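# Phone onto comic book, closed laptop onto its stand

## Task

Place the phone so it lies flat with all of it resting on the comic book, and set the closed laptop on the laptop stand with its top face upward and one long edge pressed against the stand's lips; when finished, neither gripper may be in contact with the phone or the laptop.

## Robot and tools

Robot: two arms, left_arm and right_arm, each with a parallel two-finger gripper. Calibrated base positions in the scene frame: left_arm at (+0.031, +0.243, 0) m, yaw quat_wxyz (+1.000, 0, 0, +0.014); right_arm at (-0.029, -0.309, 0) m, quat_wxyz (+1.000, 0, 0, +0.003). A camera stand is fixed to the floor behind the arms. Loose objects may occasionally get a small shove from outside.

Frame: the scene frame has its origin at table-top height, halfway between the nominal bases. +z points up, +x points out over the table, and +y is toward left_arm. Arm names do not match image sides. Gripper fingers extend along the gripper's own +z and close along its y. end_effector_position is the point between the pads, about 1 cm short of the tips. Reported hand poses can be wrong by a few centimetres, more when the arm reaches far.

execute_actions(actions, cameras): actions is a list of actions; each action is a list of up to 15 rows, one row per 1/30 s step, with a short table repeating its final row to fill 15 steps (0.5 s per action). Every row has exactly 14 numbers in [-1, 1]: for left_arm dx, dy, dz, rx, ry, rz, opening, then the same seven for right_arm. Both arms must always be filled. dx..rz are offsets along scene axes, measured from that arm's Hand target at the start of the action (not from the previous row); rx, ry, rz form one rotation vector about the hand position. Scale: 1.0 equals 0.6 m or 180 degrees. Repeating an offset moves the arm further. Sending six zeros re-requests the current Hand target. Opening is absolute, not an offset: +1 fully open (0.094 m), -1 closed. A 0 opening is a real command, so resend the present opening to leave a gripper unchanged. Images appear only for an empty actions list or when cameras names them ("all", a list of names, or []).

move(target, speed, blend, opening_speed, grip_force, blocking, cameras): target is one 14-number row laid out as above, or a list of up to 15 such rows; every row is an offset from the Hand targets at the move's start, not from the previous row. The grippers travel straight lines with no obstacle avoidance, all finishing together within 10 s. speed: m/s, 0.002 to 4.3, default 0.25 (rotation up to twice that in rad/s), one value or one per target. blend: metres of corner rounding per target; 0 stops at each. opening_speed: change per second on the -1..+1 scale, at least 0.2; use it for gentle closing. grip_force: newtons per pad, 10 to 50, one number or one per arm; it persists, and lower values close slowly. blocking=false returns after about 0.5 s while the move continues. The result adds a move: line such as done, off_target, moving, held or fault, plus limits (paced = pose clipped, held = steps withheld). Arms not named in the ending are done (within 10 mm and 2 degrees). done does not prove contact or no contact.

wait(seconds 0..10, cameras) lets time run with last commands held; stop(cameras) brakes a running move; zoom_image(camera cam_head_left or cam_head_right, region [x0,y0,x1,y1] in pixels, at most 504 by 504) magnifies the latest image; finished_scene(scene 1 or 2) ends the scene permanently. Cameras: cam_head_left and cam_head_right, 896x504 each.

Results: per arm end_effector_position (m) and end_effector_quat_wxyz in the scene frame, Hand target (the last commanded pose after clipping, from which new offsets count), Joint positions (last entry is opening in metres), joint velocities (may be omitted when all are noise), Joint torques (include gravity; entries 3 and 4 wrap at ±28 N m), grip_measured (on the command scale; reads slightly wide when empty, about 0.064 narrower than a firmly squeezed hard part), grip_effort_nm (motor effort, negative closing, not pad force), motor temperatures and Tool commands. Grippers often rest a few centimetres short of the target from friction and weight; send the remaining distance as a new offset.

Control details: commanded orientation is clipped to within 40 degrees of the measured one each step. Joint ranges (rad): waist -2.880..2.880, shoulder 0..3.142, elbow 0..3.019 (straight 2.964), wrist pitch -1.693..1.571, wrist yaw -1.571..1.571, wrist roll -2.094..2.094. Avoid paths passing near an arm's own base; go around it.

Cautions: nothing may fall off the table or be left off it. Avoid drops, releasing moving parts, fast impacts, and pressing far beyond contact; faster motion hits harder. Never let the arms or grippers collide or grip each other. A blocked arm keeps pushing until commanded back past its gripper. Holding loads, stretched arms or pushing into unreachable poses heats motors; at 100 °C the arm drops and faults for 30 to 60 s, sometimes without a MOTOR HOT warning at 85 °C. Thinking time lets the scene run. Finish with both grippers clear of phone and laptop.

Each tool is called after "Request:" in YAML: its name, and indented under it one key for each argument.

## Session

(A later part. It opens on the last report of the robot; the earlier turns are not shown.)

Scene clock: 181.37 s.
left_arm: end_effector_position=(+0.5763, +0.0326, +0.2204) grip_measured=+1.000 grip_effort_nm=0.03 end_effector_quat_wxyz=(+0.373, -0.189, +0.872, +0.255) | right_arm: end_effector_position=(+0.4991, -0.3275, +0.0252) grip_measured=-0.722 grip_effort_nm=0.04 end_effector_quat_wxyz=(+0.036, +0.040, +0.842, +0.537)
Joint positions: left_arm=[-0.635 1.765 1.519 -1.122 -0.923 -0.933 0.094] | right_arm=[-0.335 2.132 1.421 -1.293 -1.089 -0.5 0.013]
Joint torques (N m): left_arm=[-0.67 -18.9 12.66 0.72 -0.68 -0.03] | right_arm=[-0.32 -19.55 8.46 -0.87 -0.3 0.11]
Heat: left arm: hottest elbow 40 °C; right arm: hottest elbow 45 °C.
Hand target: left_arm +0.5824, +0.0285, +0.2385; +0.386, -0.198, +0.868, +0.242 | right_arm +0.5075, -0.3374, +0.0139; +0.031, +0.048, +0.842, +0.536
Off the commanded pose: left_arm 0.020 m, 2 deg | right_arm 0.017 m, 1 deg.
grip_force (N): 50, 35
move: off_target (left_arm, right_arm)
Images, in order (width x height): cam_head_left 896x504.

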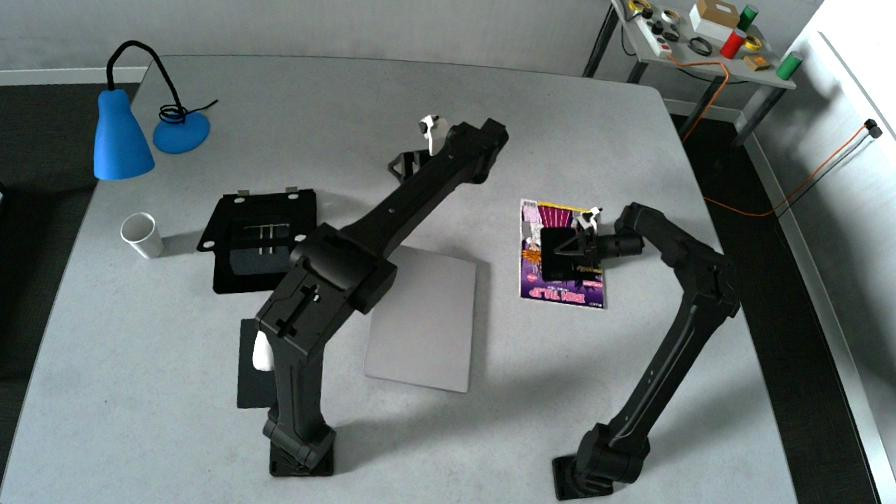

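Request:
move:
  target: [0, 0, 0, 0, 0, 0, 1, -0.01, -0.05, 0.012, 0, 0, 0, -0.68]
  speed: 0.05
  cameras: ["cam_head_left"]

Request:
zoom_image:
  camera: "cam_head_left"
  region: [500, 170, 660, 320]

Scene clock: 185.17 s.
left_arm: end_effector_position=(+0.5763, +0.0326, +0.2204) grip_measured=+1.000 grip_effort_nm=0.03 end_effector_quat_wxyz=(+0.373, -0.189, +0.872, +0.255) | right_arm: end_effector_position=(+0.4901, -0.3573, +0.0260) grip_measured=-0.681 grip_effort_nm=0.06 end_effector_quat_wxyz=(+0.027, +0.047, +0.842, +0.536)
Joint positions: left_arm=[-0.635 1.765 1.519 -1.122 -0.923 -0.933 0.094] | right_arm=[-0.392 2.155 1.456 -1.405 -1.057 -0.59 0.015]
Joint torques (N m): left_arm=[-1.14 -19.43 12.81 0.68 -0.61 0] | right_arm=[-0.21 -20.19 9.29 -1.1 -0.47 0.06]
Heat: left arm: hottest elbow 40 °C; right arm: hottest elbow 45 °C.
Hand target: left_arm +0.5824, +0.0285, +0.2385; +0.386, -0.198, +0.868, +0.242 | right_arm +0.5014, -0.3673, +0.0210; +0.031, +0.048, +0.842, +0.536
Off the commanded pose: left_arm 0.020 m, 2 deg | right_arm 0.016 m, 0 deg.
grip_force (N): 50, 35
move: off_target (left_arm, right_arm)
Images, in order (width x height): cam_head_left 896x504.

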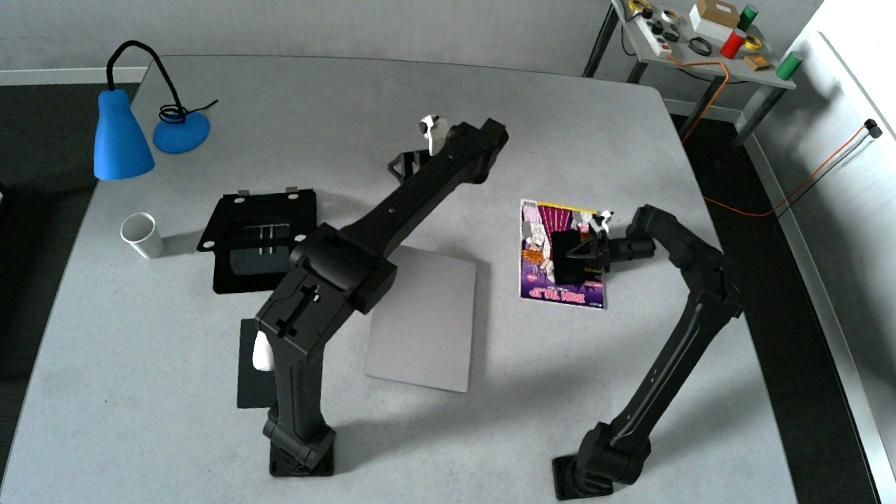

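Scaled by 3.150.

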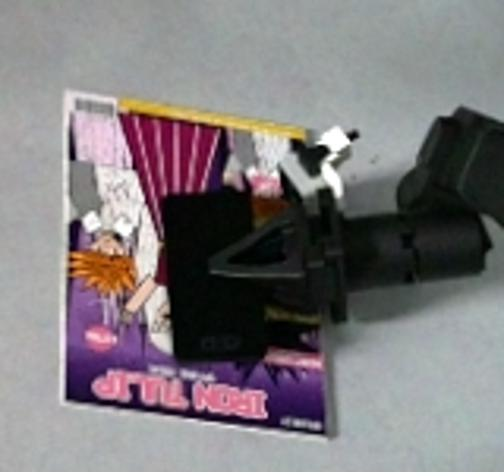

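Request:
move:
  target:
    - [0, 0, 0, 0, 0, 0, 1, 0.0, 0.0, 0.003, 0, 0, 0, -0.95]
    - [0, 0, 0, 0, 0, 0, 1, 0.01, 0.06, 0.12, -0.12, 0.0139, 0, -0.95]
    - [0, 0, 0, 0, 0, 0, 1, 0.015, 0.109, 0.09, -0.2484, 0.0288, 0, -0.95]
  speed: [0.05, 0.15, 0.15]
  blend: [0, 0.02, 0]
  cameras: ["cam_head_left", "cam_head_right"]

Request:
zoom_image:
  camera: "cam_head_left"
  region: [500, 170, 660, 320]

Request:
zoom_image:
  camera: "cam_head_right"
  region: [510, 170, 670, 320]

Scene clock: 207.13 s.
left_arm: end_effector_position=(+0.5763, +0.0326, +0.2204) grip_measured=+1.000 grip_effort_nm=0.02 end_effector_quat_wxyz=(+0.373, -0.189, +0.872, +0.255) | right_arm: end_effector_position=(+0.5098, -0.3070, +0.0627) grip_measured=-0.834 grip_effort_nm=-0.76 end_effector_quat_wxyz=(-0.004, +0.060, +0.983, +0.174)
Joint positions: left_arm=[-0.635 1.765 1.519 -1.122 -0.923 -0.933 0.094] | right_arm=[-0.111 1.875 1.41 -1.131 -0.348 0.012 0.008]
Joint torques (N m): left_arm=[-2.08 -19.14 12.68 0.54 -0.61 0.02] | right_arm=[1.14 -23.88 7.06 0.43 -0.21 0.21]
Heat: left arm: hottest elbow 40 °C; right arm: hottest elbow 47 °C.
Hand target: left_arm +0.5824, +0.0285, +0.2385; +0.386, -0.198, +0.868, +0.242 | right_arm +0.5105, -0.3021, +0.0750; +0.010, +0.057, +0.983, +0.173
Off the commanded pose: left_arm 0.020 m, 2 deg | right_arm 0.013 m, 2 deg.
grip_force (N): 50, 35
move: off_target (left_arm, right_arm)

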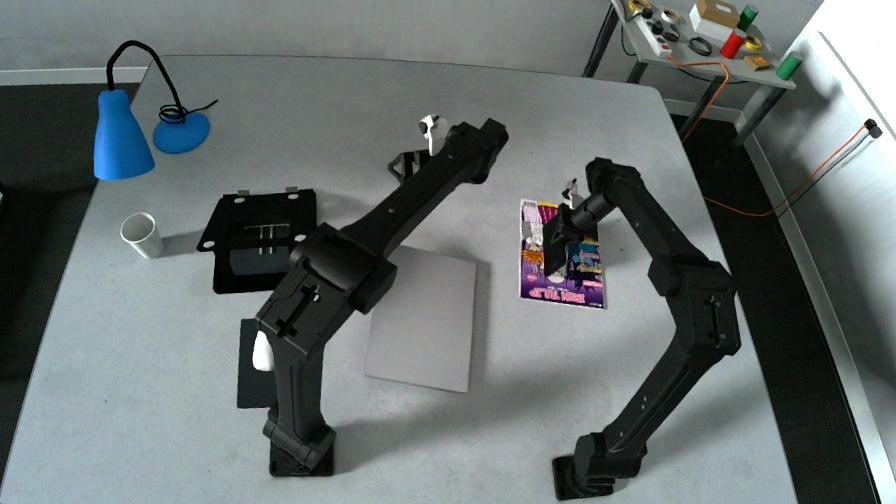

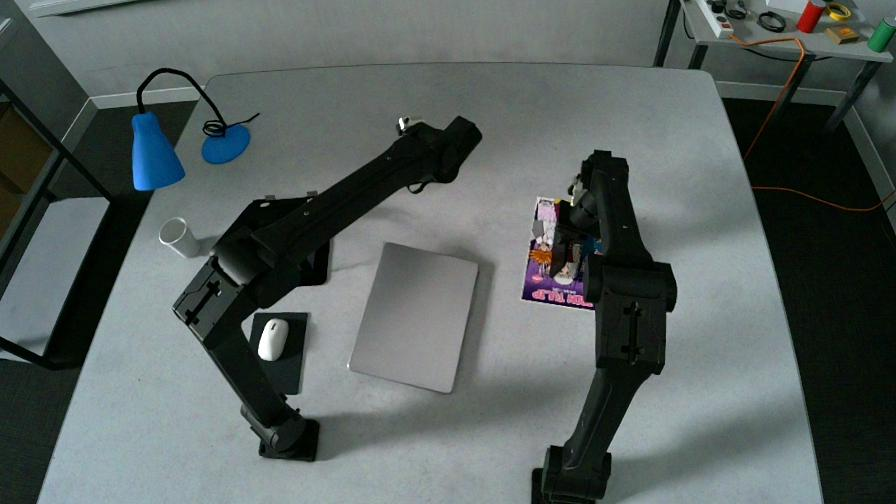

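Scaled by 3.150.

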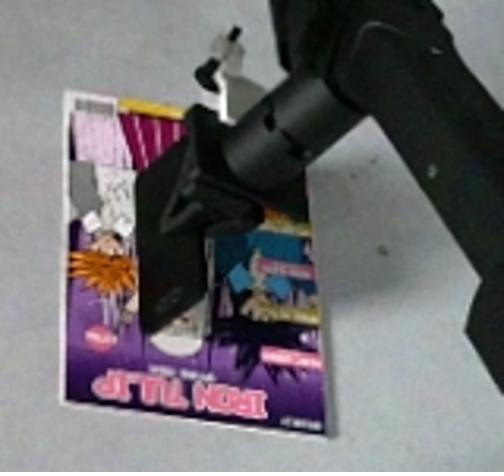

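Scaled by 3.150.

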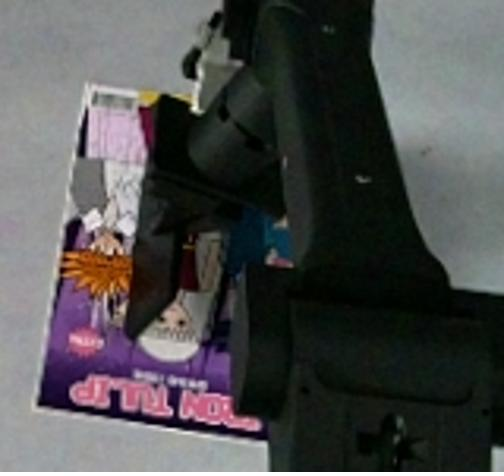

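Request:
move:
  target: [0, 0, 0, 0, 0, 0, 1, 0.0, 0.01, -0.032, 0, 0, 0, -0.95]
  speed: 0.05

Scene clock: 212.03 s.
left_arm: end_effector_position=(+0.5763, +0.0326, +0.2204) grip_measured=+1.000 grip_effort_nm=0.02 end_effector_quat_wxyz=(+0.373, -0.189, +0.872, +0.255) | right_arm: end_effector_position=(+0.5120, -0.3031, +0.0548) grip_measured=-0.834 grip_effort_nm=-0.76 end_effector_quat_wxyz=(+0.007, +0.059, +0.983, +0.173)
Joint positions: left_arm=[-0.635 1.765 1.519 -1.122 -0.923 -0.933 0.094] | right_arm=[-0.103 1.875 1.387 -1.081 -0.348 0.024 0.008]
Joint torques (N m): left_arm=[-1.55 -19.96 12.7 0.62 -0.56 -0.03] | right_arm=[1.49 -21.89 6.89 0.64 -0.21 0.29]
Heat: left arm: hottest elbow 40 °C; right arm: hottest elbow 46 °C.
Hand target: left_arm +0.5824, +0.0285, +0.2385; +0.386, -0.198, +0.868, +0.242 | right_arm +0.5106, -0.2960, +0.0558; +0.010, +0.057, +0.983, +0.173
Off the commanded pose: left_arm 0.020 m, 2 deg | right_arm 0.007 m, 0 deg.
grip_force (N): 50, 35
move: off_target (left_arm)

Request:
move:
  target: [0, 0, 0, 0, 0, 0, 1, 0.0, 0.0, -0.02, 0, 0, 0, -0.95]
  speed: 0.04
  cameras: ["cam_head_left", "cam_head_right"]

Request:
zoom_image:
  camera: "cam_head_left"
  region: [500, 170, 660, 320]

Scene clock: 215.40 s.
left_arm: end_effector_position=(+0.5763, +0.0326, +0.2204) grip_measured=+1.000 grip_effort_nm=0.03 end_effector_quat_wxyz=(+0.373, -0.189, +0.872, +0.255) | right_arm: end_effector_position=(+0.5148, -0.3034, +0.0523) grip_measured=-0.834 grip_effort_nm=-0.76 end_effector_quat_wxyz=(+0.016, +0.058, +0.983, +0.173)
Joint positions: left_arm=[-0.635 1.765 1.519 -1.122 -0.923 -0.933 0.094] | right_arm=[-0.103 1.875 1.379 -1.056 -0.348 0.024 0.008]
Joint torques (N m): left_arm=[-1.14 -19.25 12.79 0.72 -0.62 -0.03] | right_arm=[1.49 -20.72 6.48 0.51 -0.19 0.21]
Heat: left arm: hottest elbow 40 °C; right arm: hottest elbow 45 °C.
Hand target: left_arm +0.5824, +0.0285, +0.2385; +0.386, -0.198, +0.868, +0.242 | right_arm +0.5104, -0.2960, +0.0437; +0.010, +0.057, +0.983, +0.173
Off the commanded pose: left_arm 0.020 m, 2 deg | right_arm 0.012 m, 1 deg.
grip_force (N): 50, 35
move: off_target (left_arm, right_arm)

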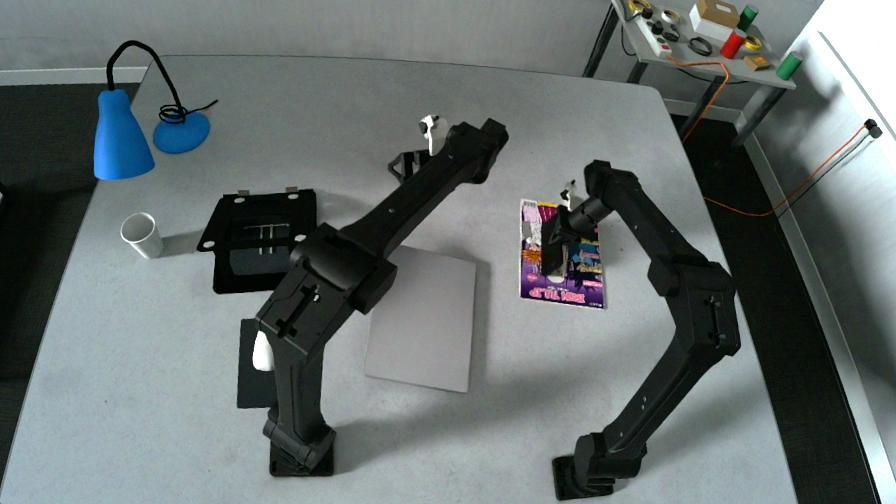

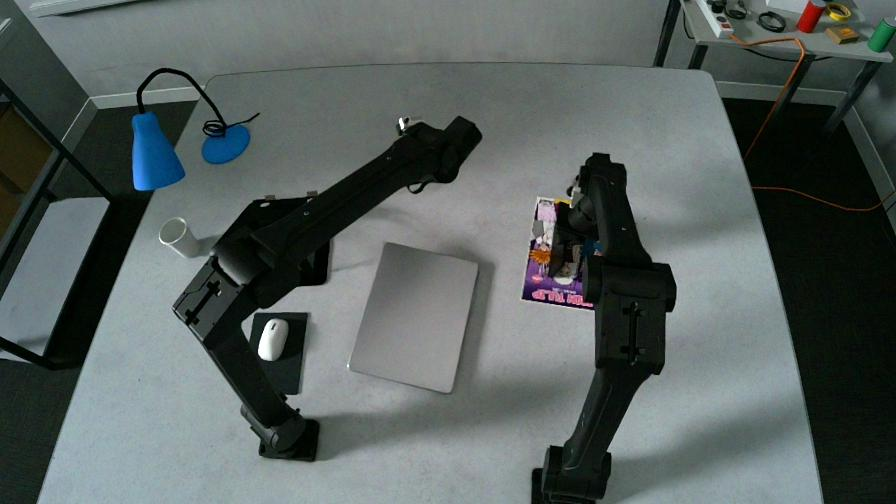

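Scaled by 3.150.

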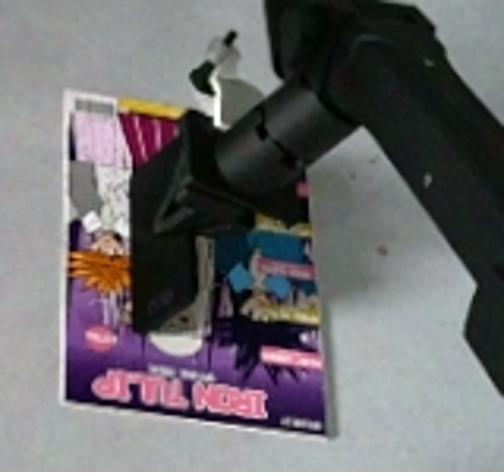

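Request:
move:
  target:
    - [0, 0, 0, 0, 0, 0, 1, 0.003, 0.0, 0.003, 0, 0, 0, -0.6]
    - [0, 0, 0, 0, 0, 0, 1, 0.003, -0.017, 0.065, 0, 0, 0, -0.6]
  speed: 0.05
  opening_speed: 0.4
  cameras: ["cam_head_left", "cam_head_right"]

Request:
zoom_image:
  camera: "cam_head_left"
  region: [500, 170, 660, 320]

Request:
zoom_image:
  camera: "cam_head_right"
  region: [510, 170, 670, 320]

Scene clock: 221.40 s.
left_arm: end_effector_position=(+0.5763, +0.0326, +0.2204) grip_measured=+1.000 grip_effort_nm=0.02 end_effector_quat_wxyz=(+0.373, -0.189, +0.872, +0.255) | right_arm: end_effector_position=(+0.4983, -0.3015, +0.0628) grip_measured=-0.601 grip_effort_nm=0.07 end_effector_quat_wxyz=(-0.011, +0.061, +0.983, +0.174)
Joint positions: left_arm=[-0.635 1.765 1.519 -1.122 -0.923 -0.933 0.094] | right_arm=[-0.103 1.855 1.379 -1.132 -0.348 0.021 0.019]
Joint torques (N m): left_arm=[-1.44 -19.19 12.75 0.59 -0.62 -0.03] | right_arm=[0.09 -22.07 10.41 -0.28 -0.18 0.05]
Heat: left arm: hottest elbow 40 °C; right arm: hottest elbow 45 °C.
Hand target: left_arm +0.5824, +0.0285, +0.2385; +0.386, -0.198, +0.868, +0.242 | right_arm +0.5123, -0.3063, +0.0827; +0.010, +0.057, +0.983, +0.173
Off the commanded pose: left_arm 0.020 m, 2 deg | right_arm 0.025 m, 2 deg.
grip_force (N): 50, 35
move: off_target (left_arm, right_arm)

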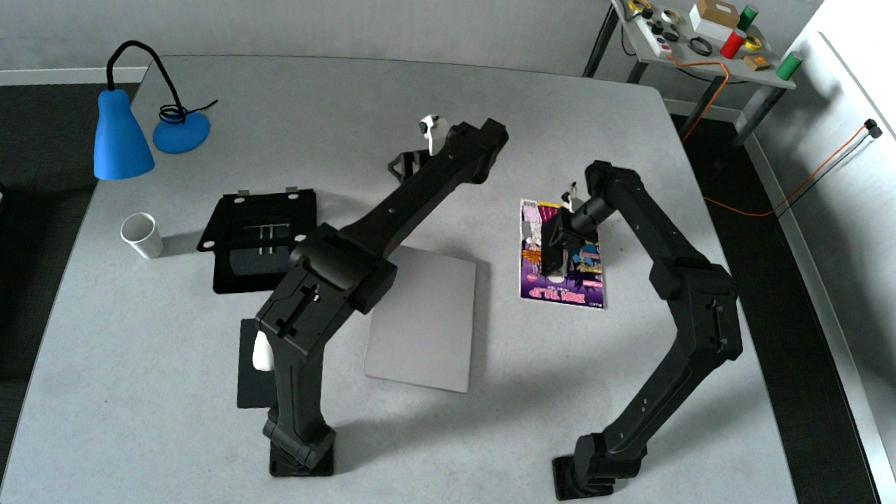

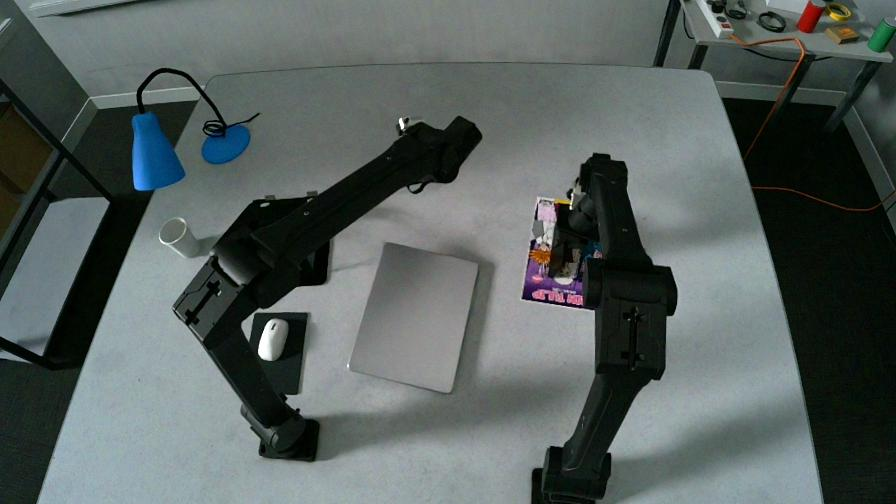

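Scaled by 3.150.

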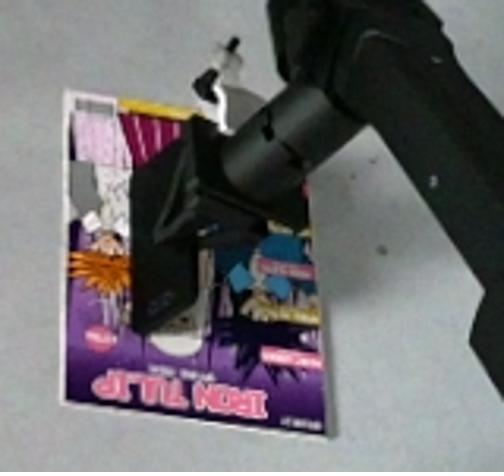

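Scaled by 3.150.

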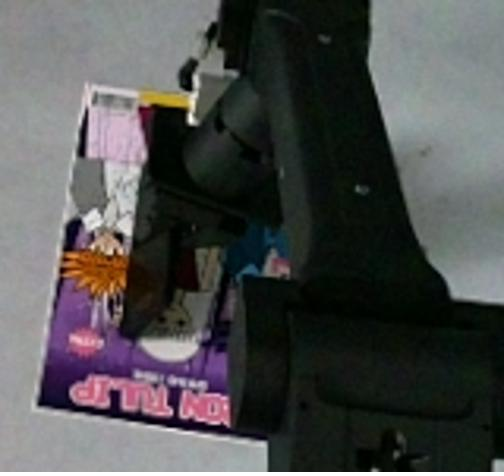

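Request:
move:
  target: [0, 0, 0, 0, 0, 0, 1, 0.0, -0.008, 0.022, 0, 0, 0, -0.6]
  speed: 0.05
  cameras: ["cam_head_left", "cam_head_right"]

Request:
zoom_image:
  camera: "cam_head_left"
  region: [500, 170, 660, 320]

Scene clock: 225.70 s.
left_arm: end_effector_position=(+0.5763, +0.0326, +0.2204) grip_measured=+1.000 grip_effort_nm=0.03 end_effector_quat_wxyz=(+0.373, -0.189, +0.872, +0.255) | right_arm: end_effector_position=(+0.4909, -0.3026, +0.0695) grip_measured=-0.601 grip_effort_nm=0.07 end_effector_quat_wxyz=(-0.021, +0.060, +0.983, +0.174)
Joint positions: left_arm=[-0.635 1.765 1.519 -1.122 -0.923 -0.933 0.094] | right_arm=[-0.106 1.842 1.379 -1.167 -0.348 0.011 0.019]
Joint torques (N m): left_arm=[-1.67 -19.43 12.79 0.42 -0.66 -0.05] | right_arm=[-0.26 -21.89 11.69 -0.34 -0.16 0.04]
Heat: left arm: hottest elbow 40 °C; right arm: hottest elbow 46 °C.
Hand target: left_arm +0.5824, +0.0285, +0.2385; +0.386, -0.198, +0.868, +0.242 | right_arm +0.5122, -0.3110, +0.0960; +0.009, +0.057, +0.983, +0.173
Off the commanded pose: left_arm 0.020 m, 2 deg | right_arm 0.035 m, 4 deg.
grip_force (N): 50, 35
move: off_target (left_arm, right_arm)

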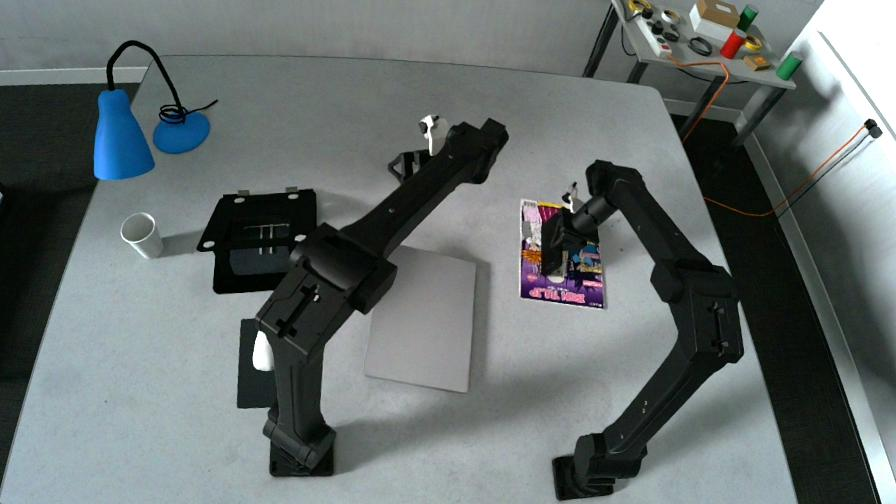

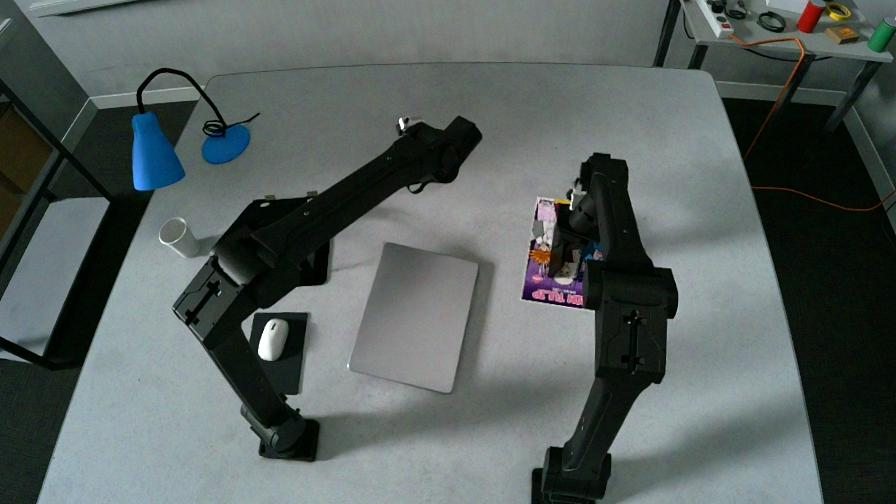

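Scaled by 3.150.

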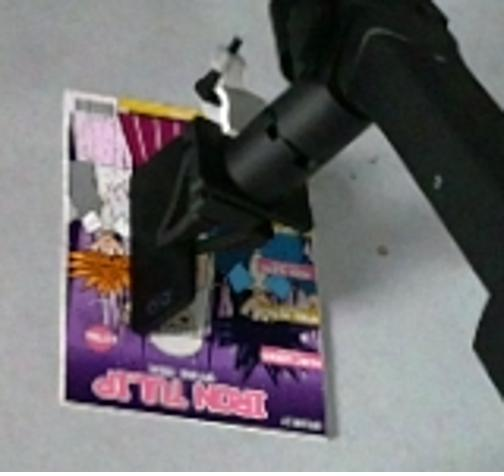

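Request:
move:
  target:
    - [0, 0, 0, 0, 0, 0, 1, 0.0, 0.0, 0.0, 0, 0, 0, -0.95]
    - [0, 0, 0, 0, 0, 0, 1, 0.0, -0.032, -0.01, 0.138, -0.016, 0, -0.95]
    - [0, 0, 0, 0, 0, 0, 1, 0.0, -0.0525, -0.085, 0.276, -0.032, 0, -0.95]
  speed: [0.05, 0.12, 0.1]
  blend: [0, 0.01, 0]
  opening_speed: 0.6
  cameras: ["cam_head_left", "cam_head_right"]

Request:
zoom_image:
  camera: "cam_head_left"
  region: [500, 170, 660, 320]

Request:
zoom_image:
  camera: "cam_head_right"
  region: [510, 170, 670, 320]

Scene clock: 242.13 s.
left_arm: end_effector_position=(+0.5763, +0.0326, +0.2204) grip_measured=+1.000 grip_effort_nm=0.03 end_effector_quat_wxyz=(+0.373, -0.189, +0.872, +0.255) | right_arm: end_effector_position=(+0.4979, -0.3319, +0.0442) grip_measured=-0.834 grip_effort_nm=-0.76 end_effector_quat_wxyz=(+0.021, +0.049, +0.819, +0.571)
Joint positions: left_arm=[-0.635 1.765 1.519 -1.122 -0.923 -0.933 0.094] | right_arm=[-0.352 2.16 1.475 -1.475 -1.14 -0.611 0.008]
Joint torques (N m): left_arm=[-1.67 -19.25 12.72 0.73 -0.56 -0.04] | right_arm=[-0.21 -21.07 9.54 -1.22 -0.76 -0.04]
Heat: left arm: hottest elbow 40 °C; right arm: hottest elbow 48 °C.
Hand target: left_arm +0.5824, +0.0285, +0.2385; +0.386, -0.198, +0.868, +0.242 | right_arm +0.5122, -0.3425, +0.0449; +0.033, +0.047, +0.818, +0.572
Off the commanded pose: left_arm 0.020 m, 2 deg | right_arm 0.018 m, 1 deg.
grip_force (N): 50, 35
move: off_target (left_arm, right_arm)

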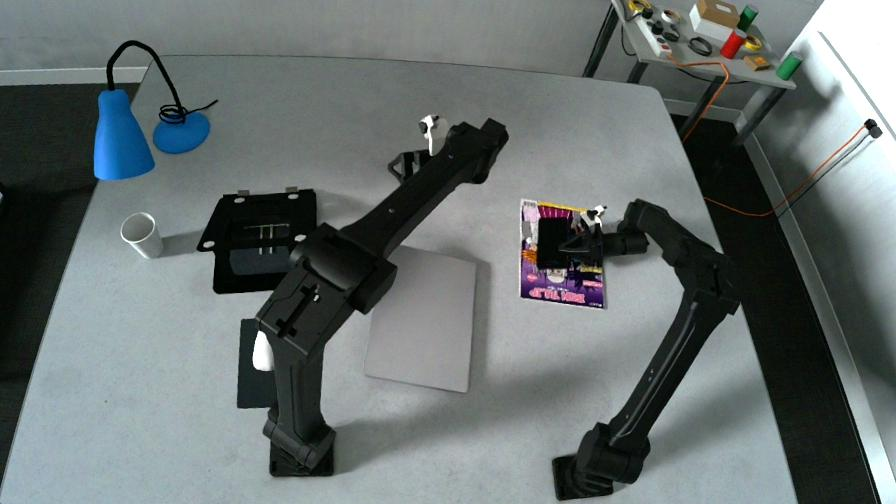

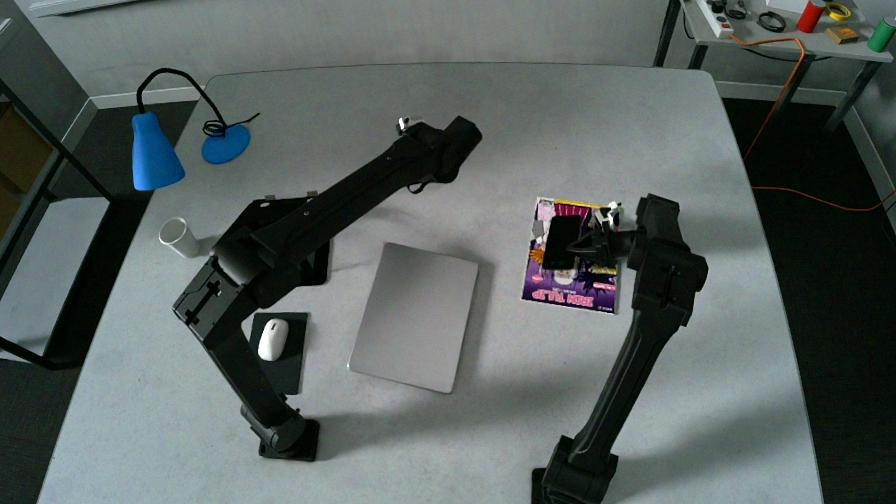

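Scaled by 3.150.

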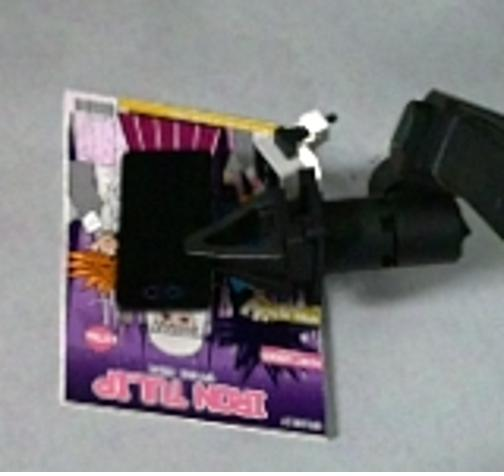

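Scaled by 3.150.

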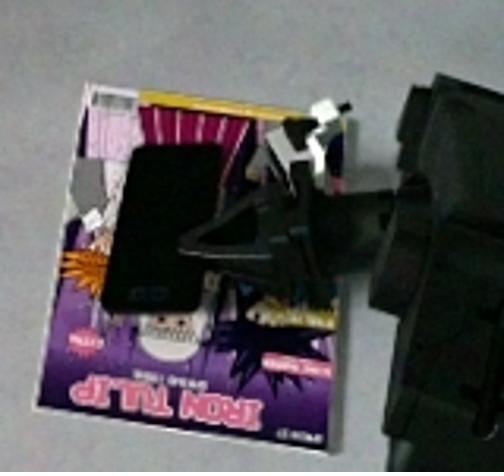

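Request:
move:
  target: [0, 0, 0, 0, 0, 0, 1, -0.0167, -0.02, -0.035, 0, 0, 0, -0.95]
  speed: 0.06

Request:
move:
  target: [0, 0, 0, 0, 0, 0, 1, 0.0, 0.0, -0.012, 0, 0, 0, -0.95]
  speed: 0.04
  cameras: ["cam_head_left", "cam_head_right"]

Request:
zoom_image:
  camera: "cam_head_left"
  region: [500, 170, 660, 320]

Scene clock: 247.33 s.
left_arm: end_effector_position=(+0.5763, +0.0326, +0.2204) grip_measured=+1.000 grip_effort_nm=0.03 end_effector_quat_wxyz=(+0.373, -0.189, +0.872, +0.255) | right_arm: end_effector_position=(+0.4946, -0.3437, +0.0345) grip_measured=-0.834 grip_effort_nm=-0.76 end_effector_quat_wxyz=(+0.033, +0.043, +0.818, +0.572)
Joint positions: left_arm=[-0.635 1.765 1.519 -1.122 -0.923 -0.933 0.094] | right_arm=[-0.376 2.18 1.475 -1.481 -1.137 -0.667 0.008]
Joint torques (N m): left_arm=[-1.55 -19.19 12.92 0.69 -0.55 -0.01] | right_arm=[-0.5 -20.01 8.51 -1.13 -0.32 -0.02]
Heat: left arm: hottest elbow 40 °C; right arm: hottest elbow 48 °C.
Hand target: left_arm +0.5824, +0.0285, +0.2385; +0.386, -0.198, +0.868, +0.242 | right_arm +0.5022, -0.3546, +0.0240; +0.033, +0.047, +0.818, +0.573
Off the commanded pose: left_arm 0.020 m, 2 deg | right_arm 0.017 m, 0 deg.
grip_force (N): 50, 35
move: off_target (left_arm, right_arm)

Scene clock: 248.03 s.
left_arm: end_effector_position=(+0.5763, +0.0326, +0.2204) grip_measured=+1.000 grip_effort_nm=0.03 end_effector_quat_wxyz=(+0.373, -0.189, +0.872, +0.255) | right_arm: end_effector_position=(+0.4945, -0.3437, +0.0336) grip_measured=-0.834 grip_effort_nm=-0.76 end_effector_quat_wxyz=(+0.033, +0.043, +0.818, +0.573)
Joint positions: left_arm=[-0.635 1.765 1.519 -1.122 -0.923 -0.933 0.094] | right_arm=[-0.376 2.183 1.475 -1.481 -1.139 -0.669 0.008]
Joint torques (N m): left_arm=[-1.44 -19.31 12.81 0.53 -0.59 -0.04] | right_arm=[-0.32 -19.14 8.4 -0.76 -0.26 0.01]
Heat: left arm: hottest elbow 40 °C; right arm: hottest elbow 48 °C.
Hand target: left_arm +0.5824, +0.0285, +0.2385; +0.386, -0.198, +0.868, +0.242 | right_arm +0.5022, -0.3545, +0.0168; +0.033, +0.047, +0.818, +0.572
Off the commanded pose: left_arm 0.020 m, 2 deg | right_arm 0.021 m, 1 deg.
grip_force (N): 50, 35
move: off_target (left_arm, right_arm)

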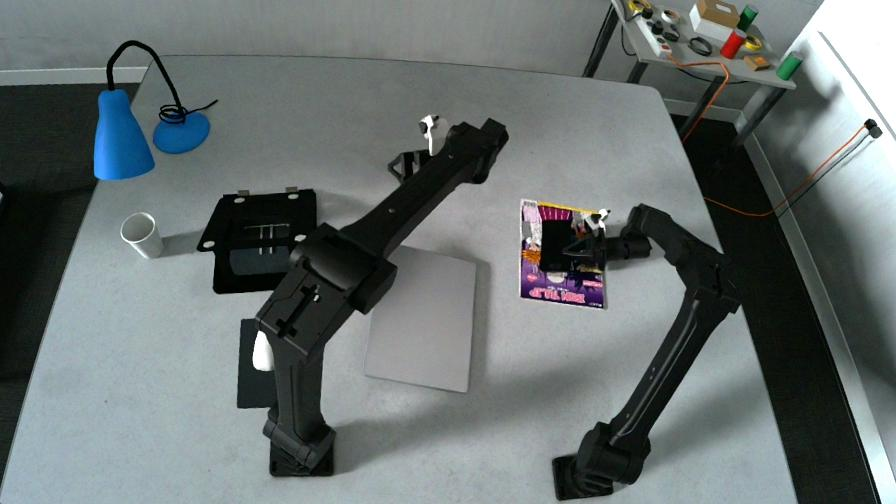

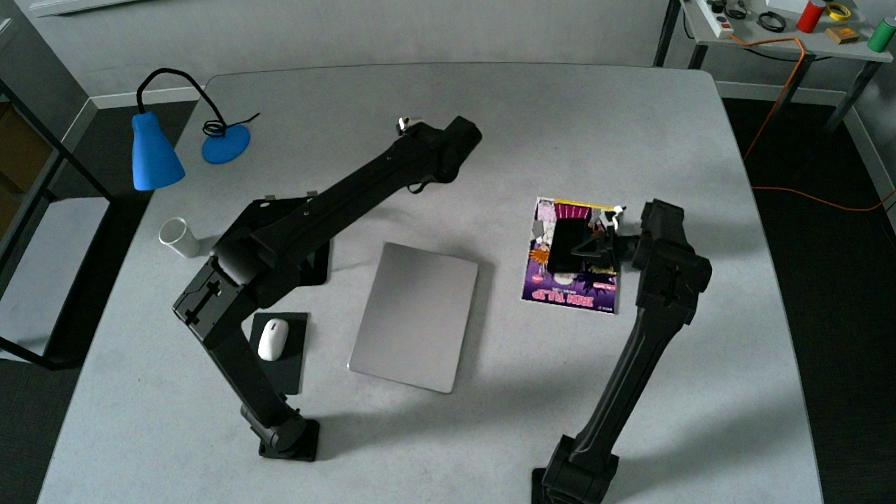

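Scaled by 3.150.

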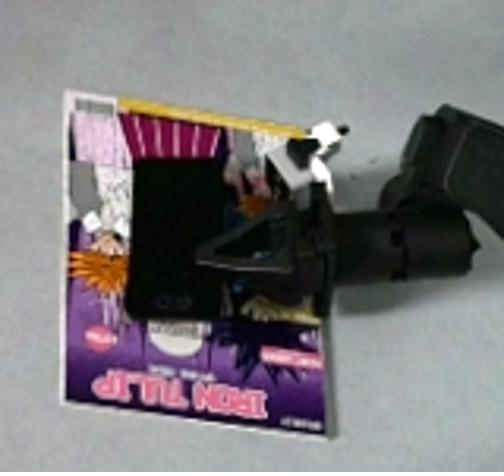

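Request:
move:
  target: [0, 0, 0, 0, 0, 0, 1, 0.0, 0.0, 0.01, 0, 0, 0, -0.7]
  speed: 0.05
  opening_speed: 0.25

Request:
move:
  target: [0, 0, 0, 0, 0, 0, 1, -0.007, -0.07, 0.01, 0, 0, 0, -0.65]
  speed: 0.05
  cameras: ["cam_head_left", "cam_head_right"]

Request:
zoom_image:
  camera: "cam_head_left"
  region: [500, 170, 660, 320]

Request:
zoom_image:
  camera: "cam_head_right"
  region: [510, 170, 670, 320]

Scene clock: 252.93 s.
left_arm: end_effector_position=(+0.5763, +0.0326, +0.2204) grip_measured=+1.000 grip_effort_nm=0.03 end_effector_quat_wxyz=(+0.373, -0.189, +0.872, +0.255) | right_arm: end_effector_position=(+0.4932, -0.3445, +0.0304) grip_measured=-0.702 grip_effort_nm=0.06 end_effector_quat_wxyz=(+0.030, +0.043, +0.819, +0.572)
Joint positions: left_arm=[-0.635 1.765 1.519 -1.122 -0.923 -0.933 0.094] | right_arm=[-0.378 2.188 1.475 -1.482 -1.133 -0.672 0.014]
Joint torques (N m): left_arm=[-1.14 -19.43 12.74 0.91 -0.57 -0.04] | right_arm=[-0.32 -20.19 8.53 -1.05 -0.44 0.04]
Heat: left arm: hottest elbow 40 °C; right arm: hottest elbow 47 °C.
Hand target: left_arm +0.5824, +0.0285, +0.2385; +0.386, -0.198, +0.868, +0.242 | right_arm +0.5023, -0.3546, +0.0229; +0.033, +0.047, +0.818, +0.572
Off the commanded pose: left_arm 0.020 m, 2 deg | right_arm 0.015 m, 1 deg.
grip_force (N): 50, 35
move: off_target (left_arm, right_arm)

Scene clock: 254.53 s.
left_arm: end_effector_position=(+0.5763, +0.0326, +0.2204) grip_measured=+1.000 grip_effort_nm=0.02 end_effector_quat_wxyz=(+0.373, -0.189, +0.872, +0.255) | right_arm: end_effector_position=(+0.4886, -0.3861, +0.0348) grip_measured=-0.651 grip_effort_nm=0.06 end_effector_quat_wxyz=(+0.030, +0.045, +0.819, +0.572)
Joint positions: left_arm=[-0.635 1.765 1.519 -1.122 -0.923 -0.933 0.094] | right_arm=[-0.451 2.226 1.547 -1.626 -1.088 -0.793 0.016]
Joint torques (N m): left_arm=[-0.73 -19.84 12.63 0.81 -0.64 -0.04] | right_arm=[-0.15 -20.95 9.02 -1.44 -0.4 -0.02]
Heat: left arm: hottest elbow 40 °C; right arm: hottest elbow 47 °C.
Hand target: left_arm +0.5824, +0.0285, +0.2385; +0.386, -0.198, +0.868, +0.242 | right_arm +0.4981, -0.3964, +0.0288; +0.033, +0.047, +0.818, +0.573
Off the commanded pose: left_arm 0.020 m, 2 deg | right_arm 0.015 m, 0 deg.
grip_force (N): 50, 35
move: off_target (left_arm, right_arm)

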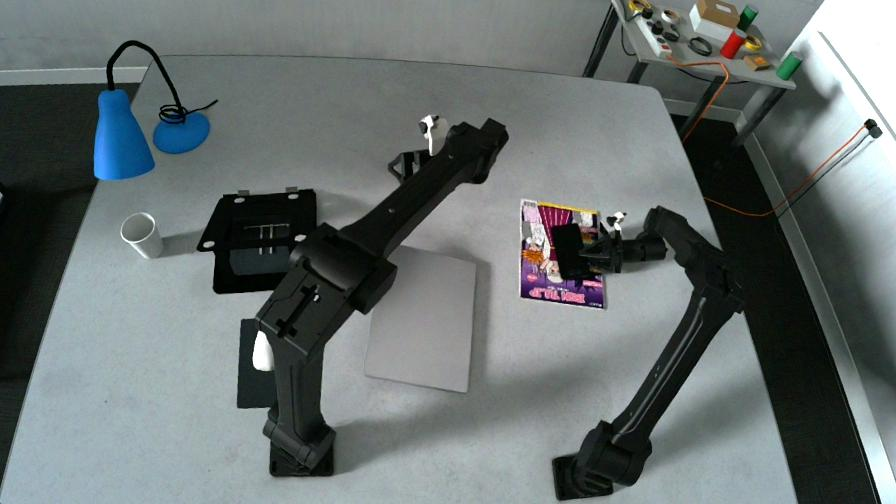

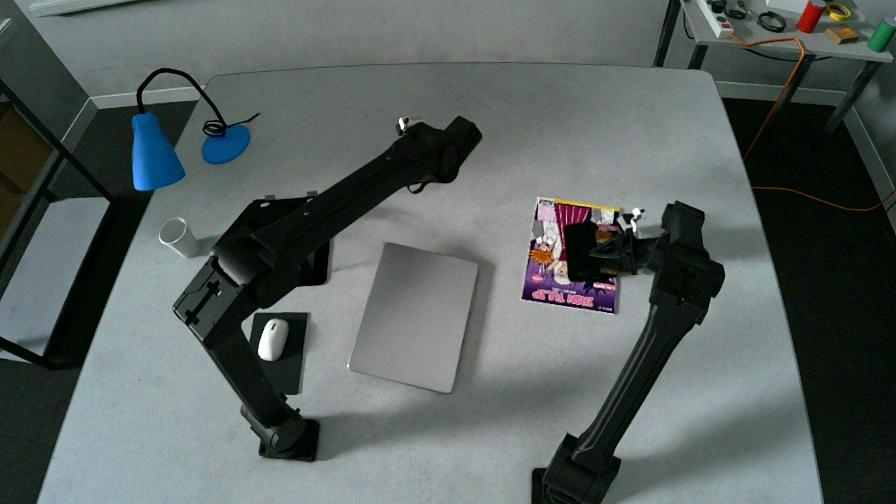

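Scaled by 3.150.

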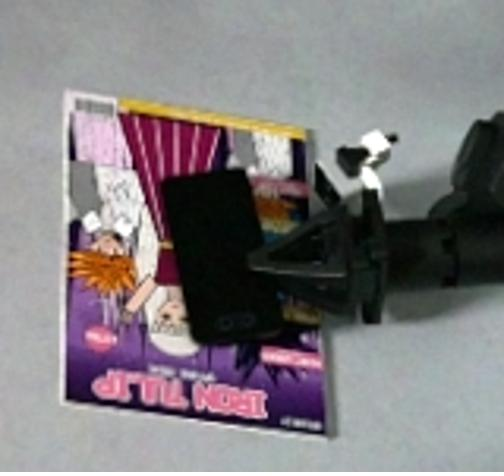

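Scaled by 3.150.

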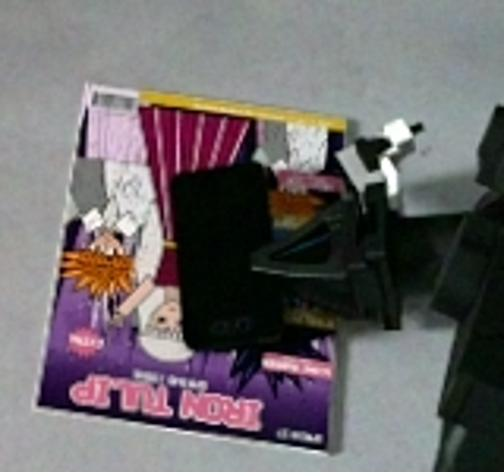

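Request:
move:
  target: [-0.192, -0.564, -0.08, -0.1467, 0.267, -0.1657, -0.95, 0, 0, 0, 0, 0, 0, -0.65]
  speed: 0.25
  cameras: ["all"]

Request:
zoom_image:
  camera: "cam_head_left"
  region: [480, 150, 660, 320]

Request:
zoom_image:
  camera: "cam_head_right"
  region: [490, 150, 670, 320]

Scene clock: 309.83 s.
left_arm: end_effector_position=(+0.4626, -0.2956, +0.1690) grip_measured=-0.948 grip_effort_nm=-0.08 end_effector_quat_wxyz=(-0.002, +0.049, +0.999, +0.005) | right_arm: end_effector_position=(+0.4886, -0.3861, +0.0348) grip_measured=-0.651 grip_effort_nm=0.06 end_effector_quat_wxyz=(+0.031, +0.044, +0.819, +0.572)
Joint positions: left_arm=[-0.924 2.249 2.339 -1.671 -0.004 -0.797 0.002] | right_arm=[-0.451 2.226 1.547 -1.626 -1.088 -0.794 0.016]
Joint torques (N m): left_arm=[-2.02 -24.18 16.36 0.1 0.03 0.11] | right_arm=[-0.21 -21.01 9.03 -1.47 -0.4 0.02]
Heat: left arm: hottest elbow 41 °C; right arm: hottest elbow 48 °C.
Hand target: left_arm +0.4671, -0.3099, +0.1905; +0.001, +0.057, +0.998, +0.000 | right_arm +0.4981, -0.3964, +0.0288; +0.033, +0.047, +0.818, +0.573
Off the commanded pose: left_arm 0.026 m, 1 deg | right_arm 0.015 m, 0 deg.
joint sent to its limit (left arm) — joint 4 (wrist pitch), lower limit. The joint targets still meet the commanded pose.
grip_force (N): 50, 35
move: off_target (left_arm, right_arm)

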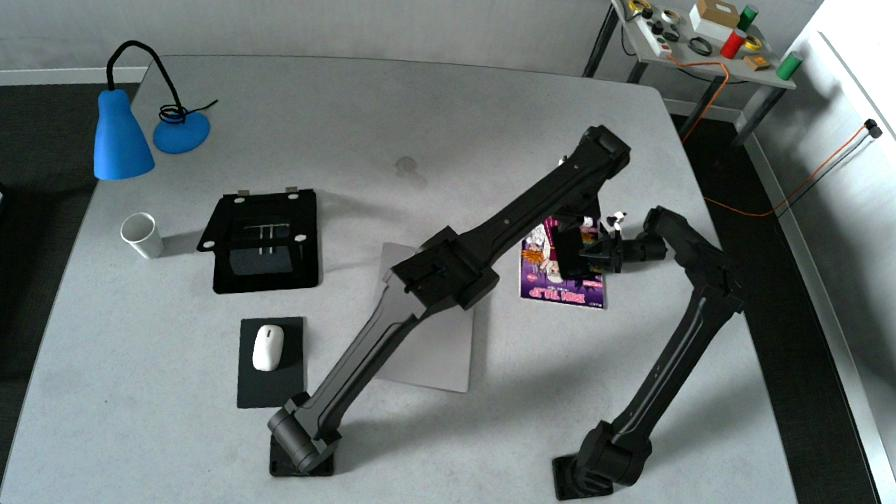

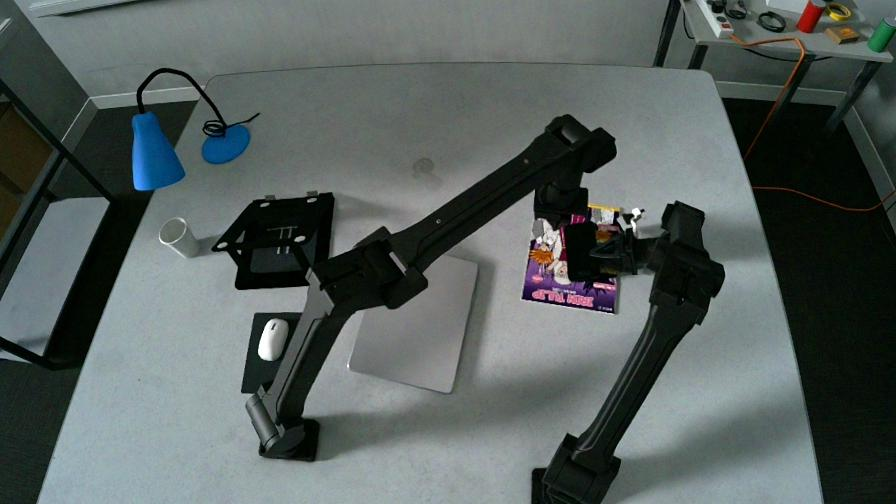

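Scaled by 2.800.

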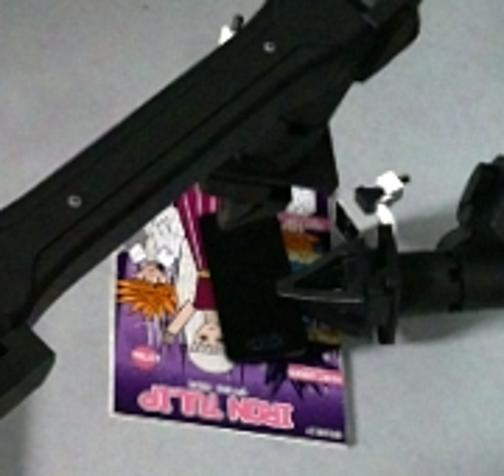

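Scaled by 2.800.

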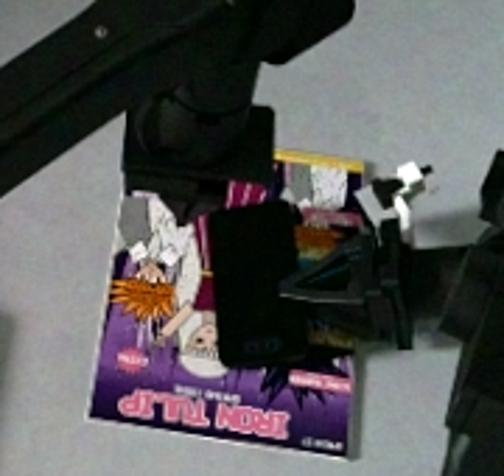

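Request:
move:
  target: [0.0117, -0.038, -0.18, 0, 0, 0, -0.95, 0, 0, 0, 0, 0, 0, -0.65]
  speed: 0.12
  cameras: ["all"]

Request:
zoom_image:
  camera: "cam_head_left"
  region: [480, 150, 660, 320]

Request:
zoom_image:
  camera: "cam_head_right"
  region: [490, 150, 670, 320]

Scene clock: 317.63 s.
left_arm: end_effector_position=(+0.4772, -0.3200, +0.0769) grip_measured=-0.948 grip_effort_nm=-0.08 end_effector_quat_wxyz=(-0.008, +0.051, +0.999, +0.011) | right_arm: end_effector_position=(+0.4886, -0.3861, +0.0348) grip_measured=-0.651 grip_effort_nm=0.06 end_effector_quat_wxyz=(+0.031, +0.044, +0.819, +0.572)
Joint positions: left_arm=[-0.929 2.383 2.339 -1.554 -0.003 -0.797 0.002] | right_arm=[-0.451 2.226 1.547 -1.626 -1.088 -0.794 0.016]
Joint torques (N m): left_arm=[-1.9 -26.58 11.88 0.54 0.05 -0.02] | right_arm=[-0.15 -20.95 9.02 -1.44 -0.4 0.02]
Heat: left arm: hottest elbow 43 °C; right arm: hottest elbow 48 °C.
Hand target: left_arm +0.4741, -0.3328, +0.0824; +0.001, +0.057, +0.998, +0.000 | right_arm +0.4981, -0.3964, +0.0288; +0.033, +0.047, +0.818, +0.573
Off the commanded pose: left_arm 0.014 m, 2 deg | right_arm 0.015 m, 0 deg.
grip_force (N): 50, 35
move: off_target (left_arm, right_arm)

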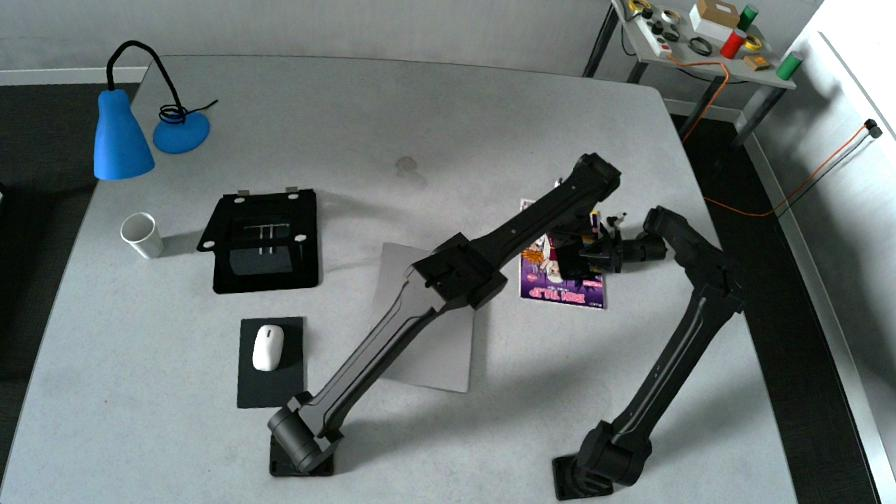

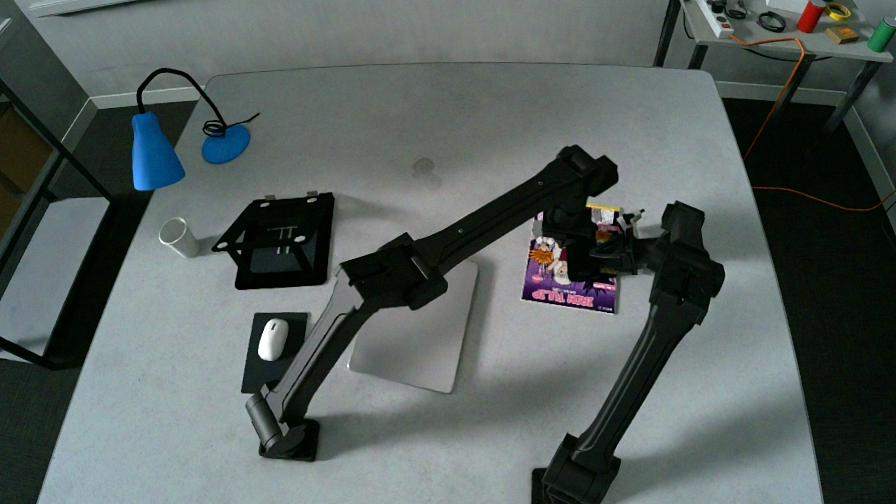

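Scaled by 2.800.

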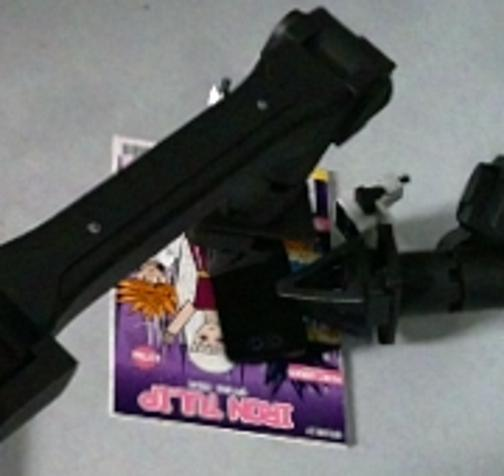

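Scaled by 2.800.

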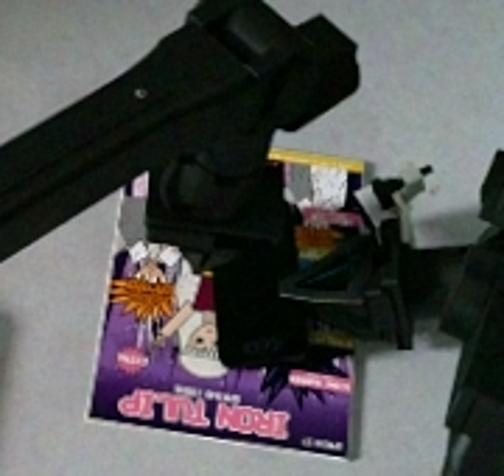

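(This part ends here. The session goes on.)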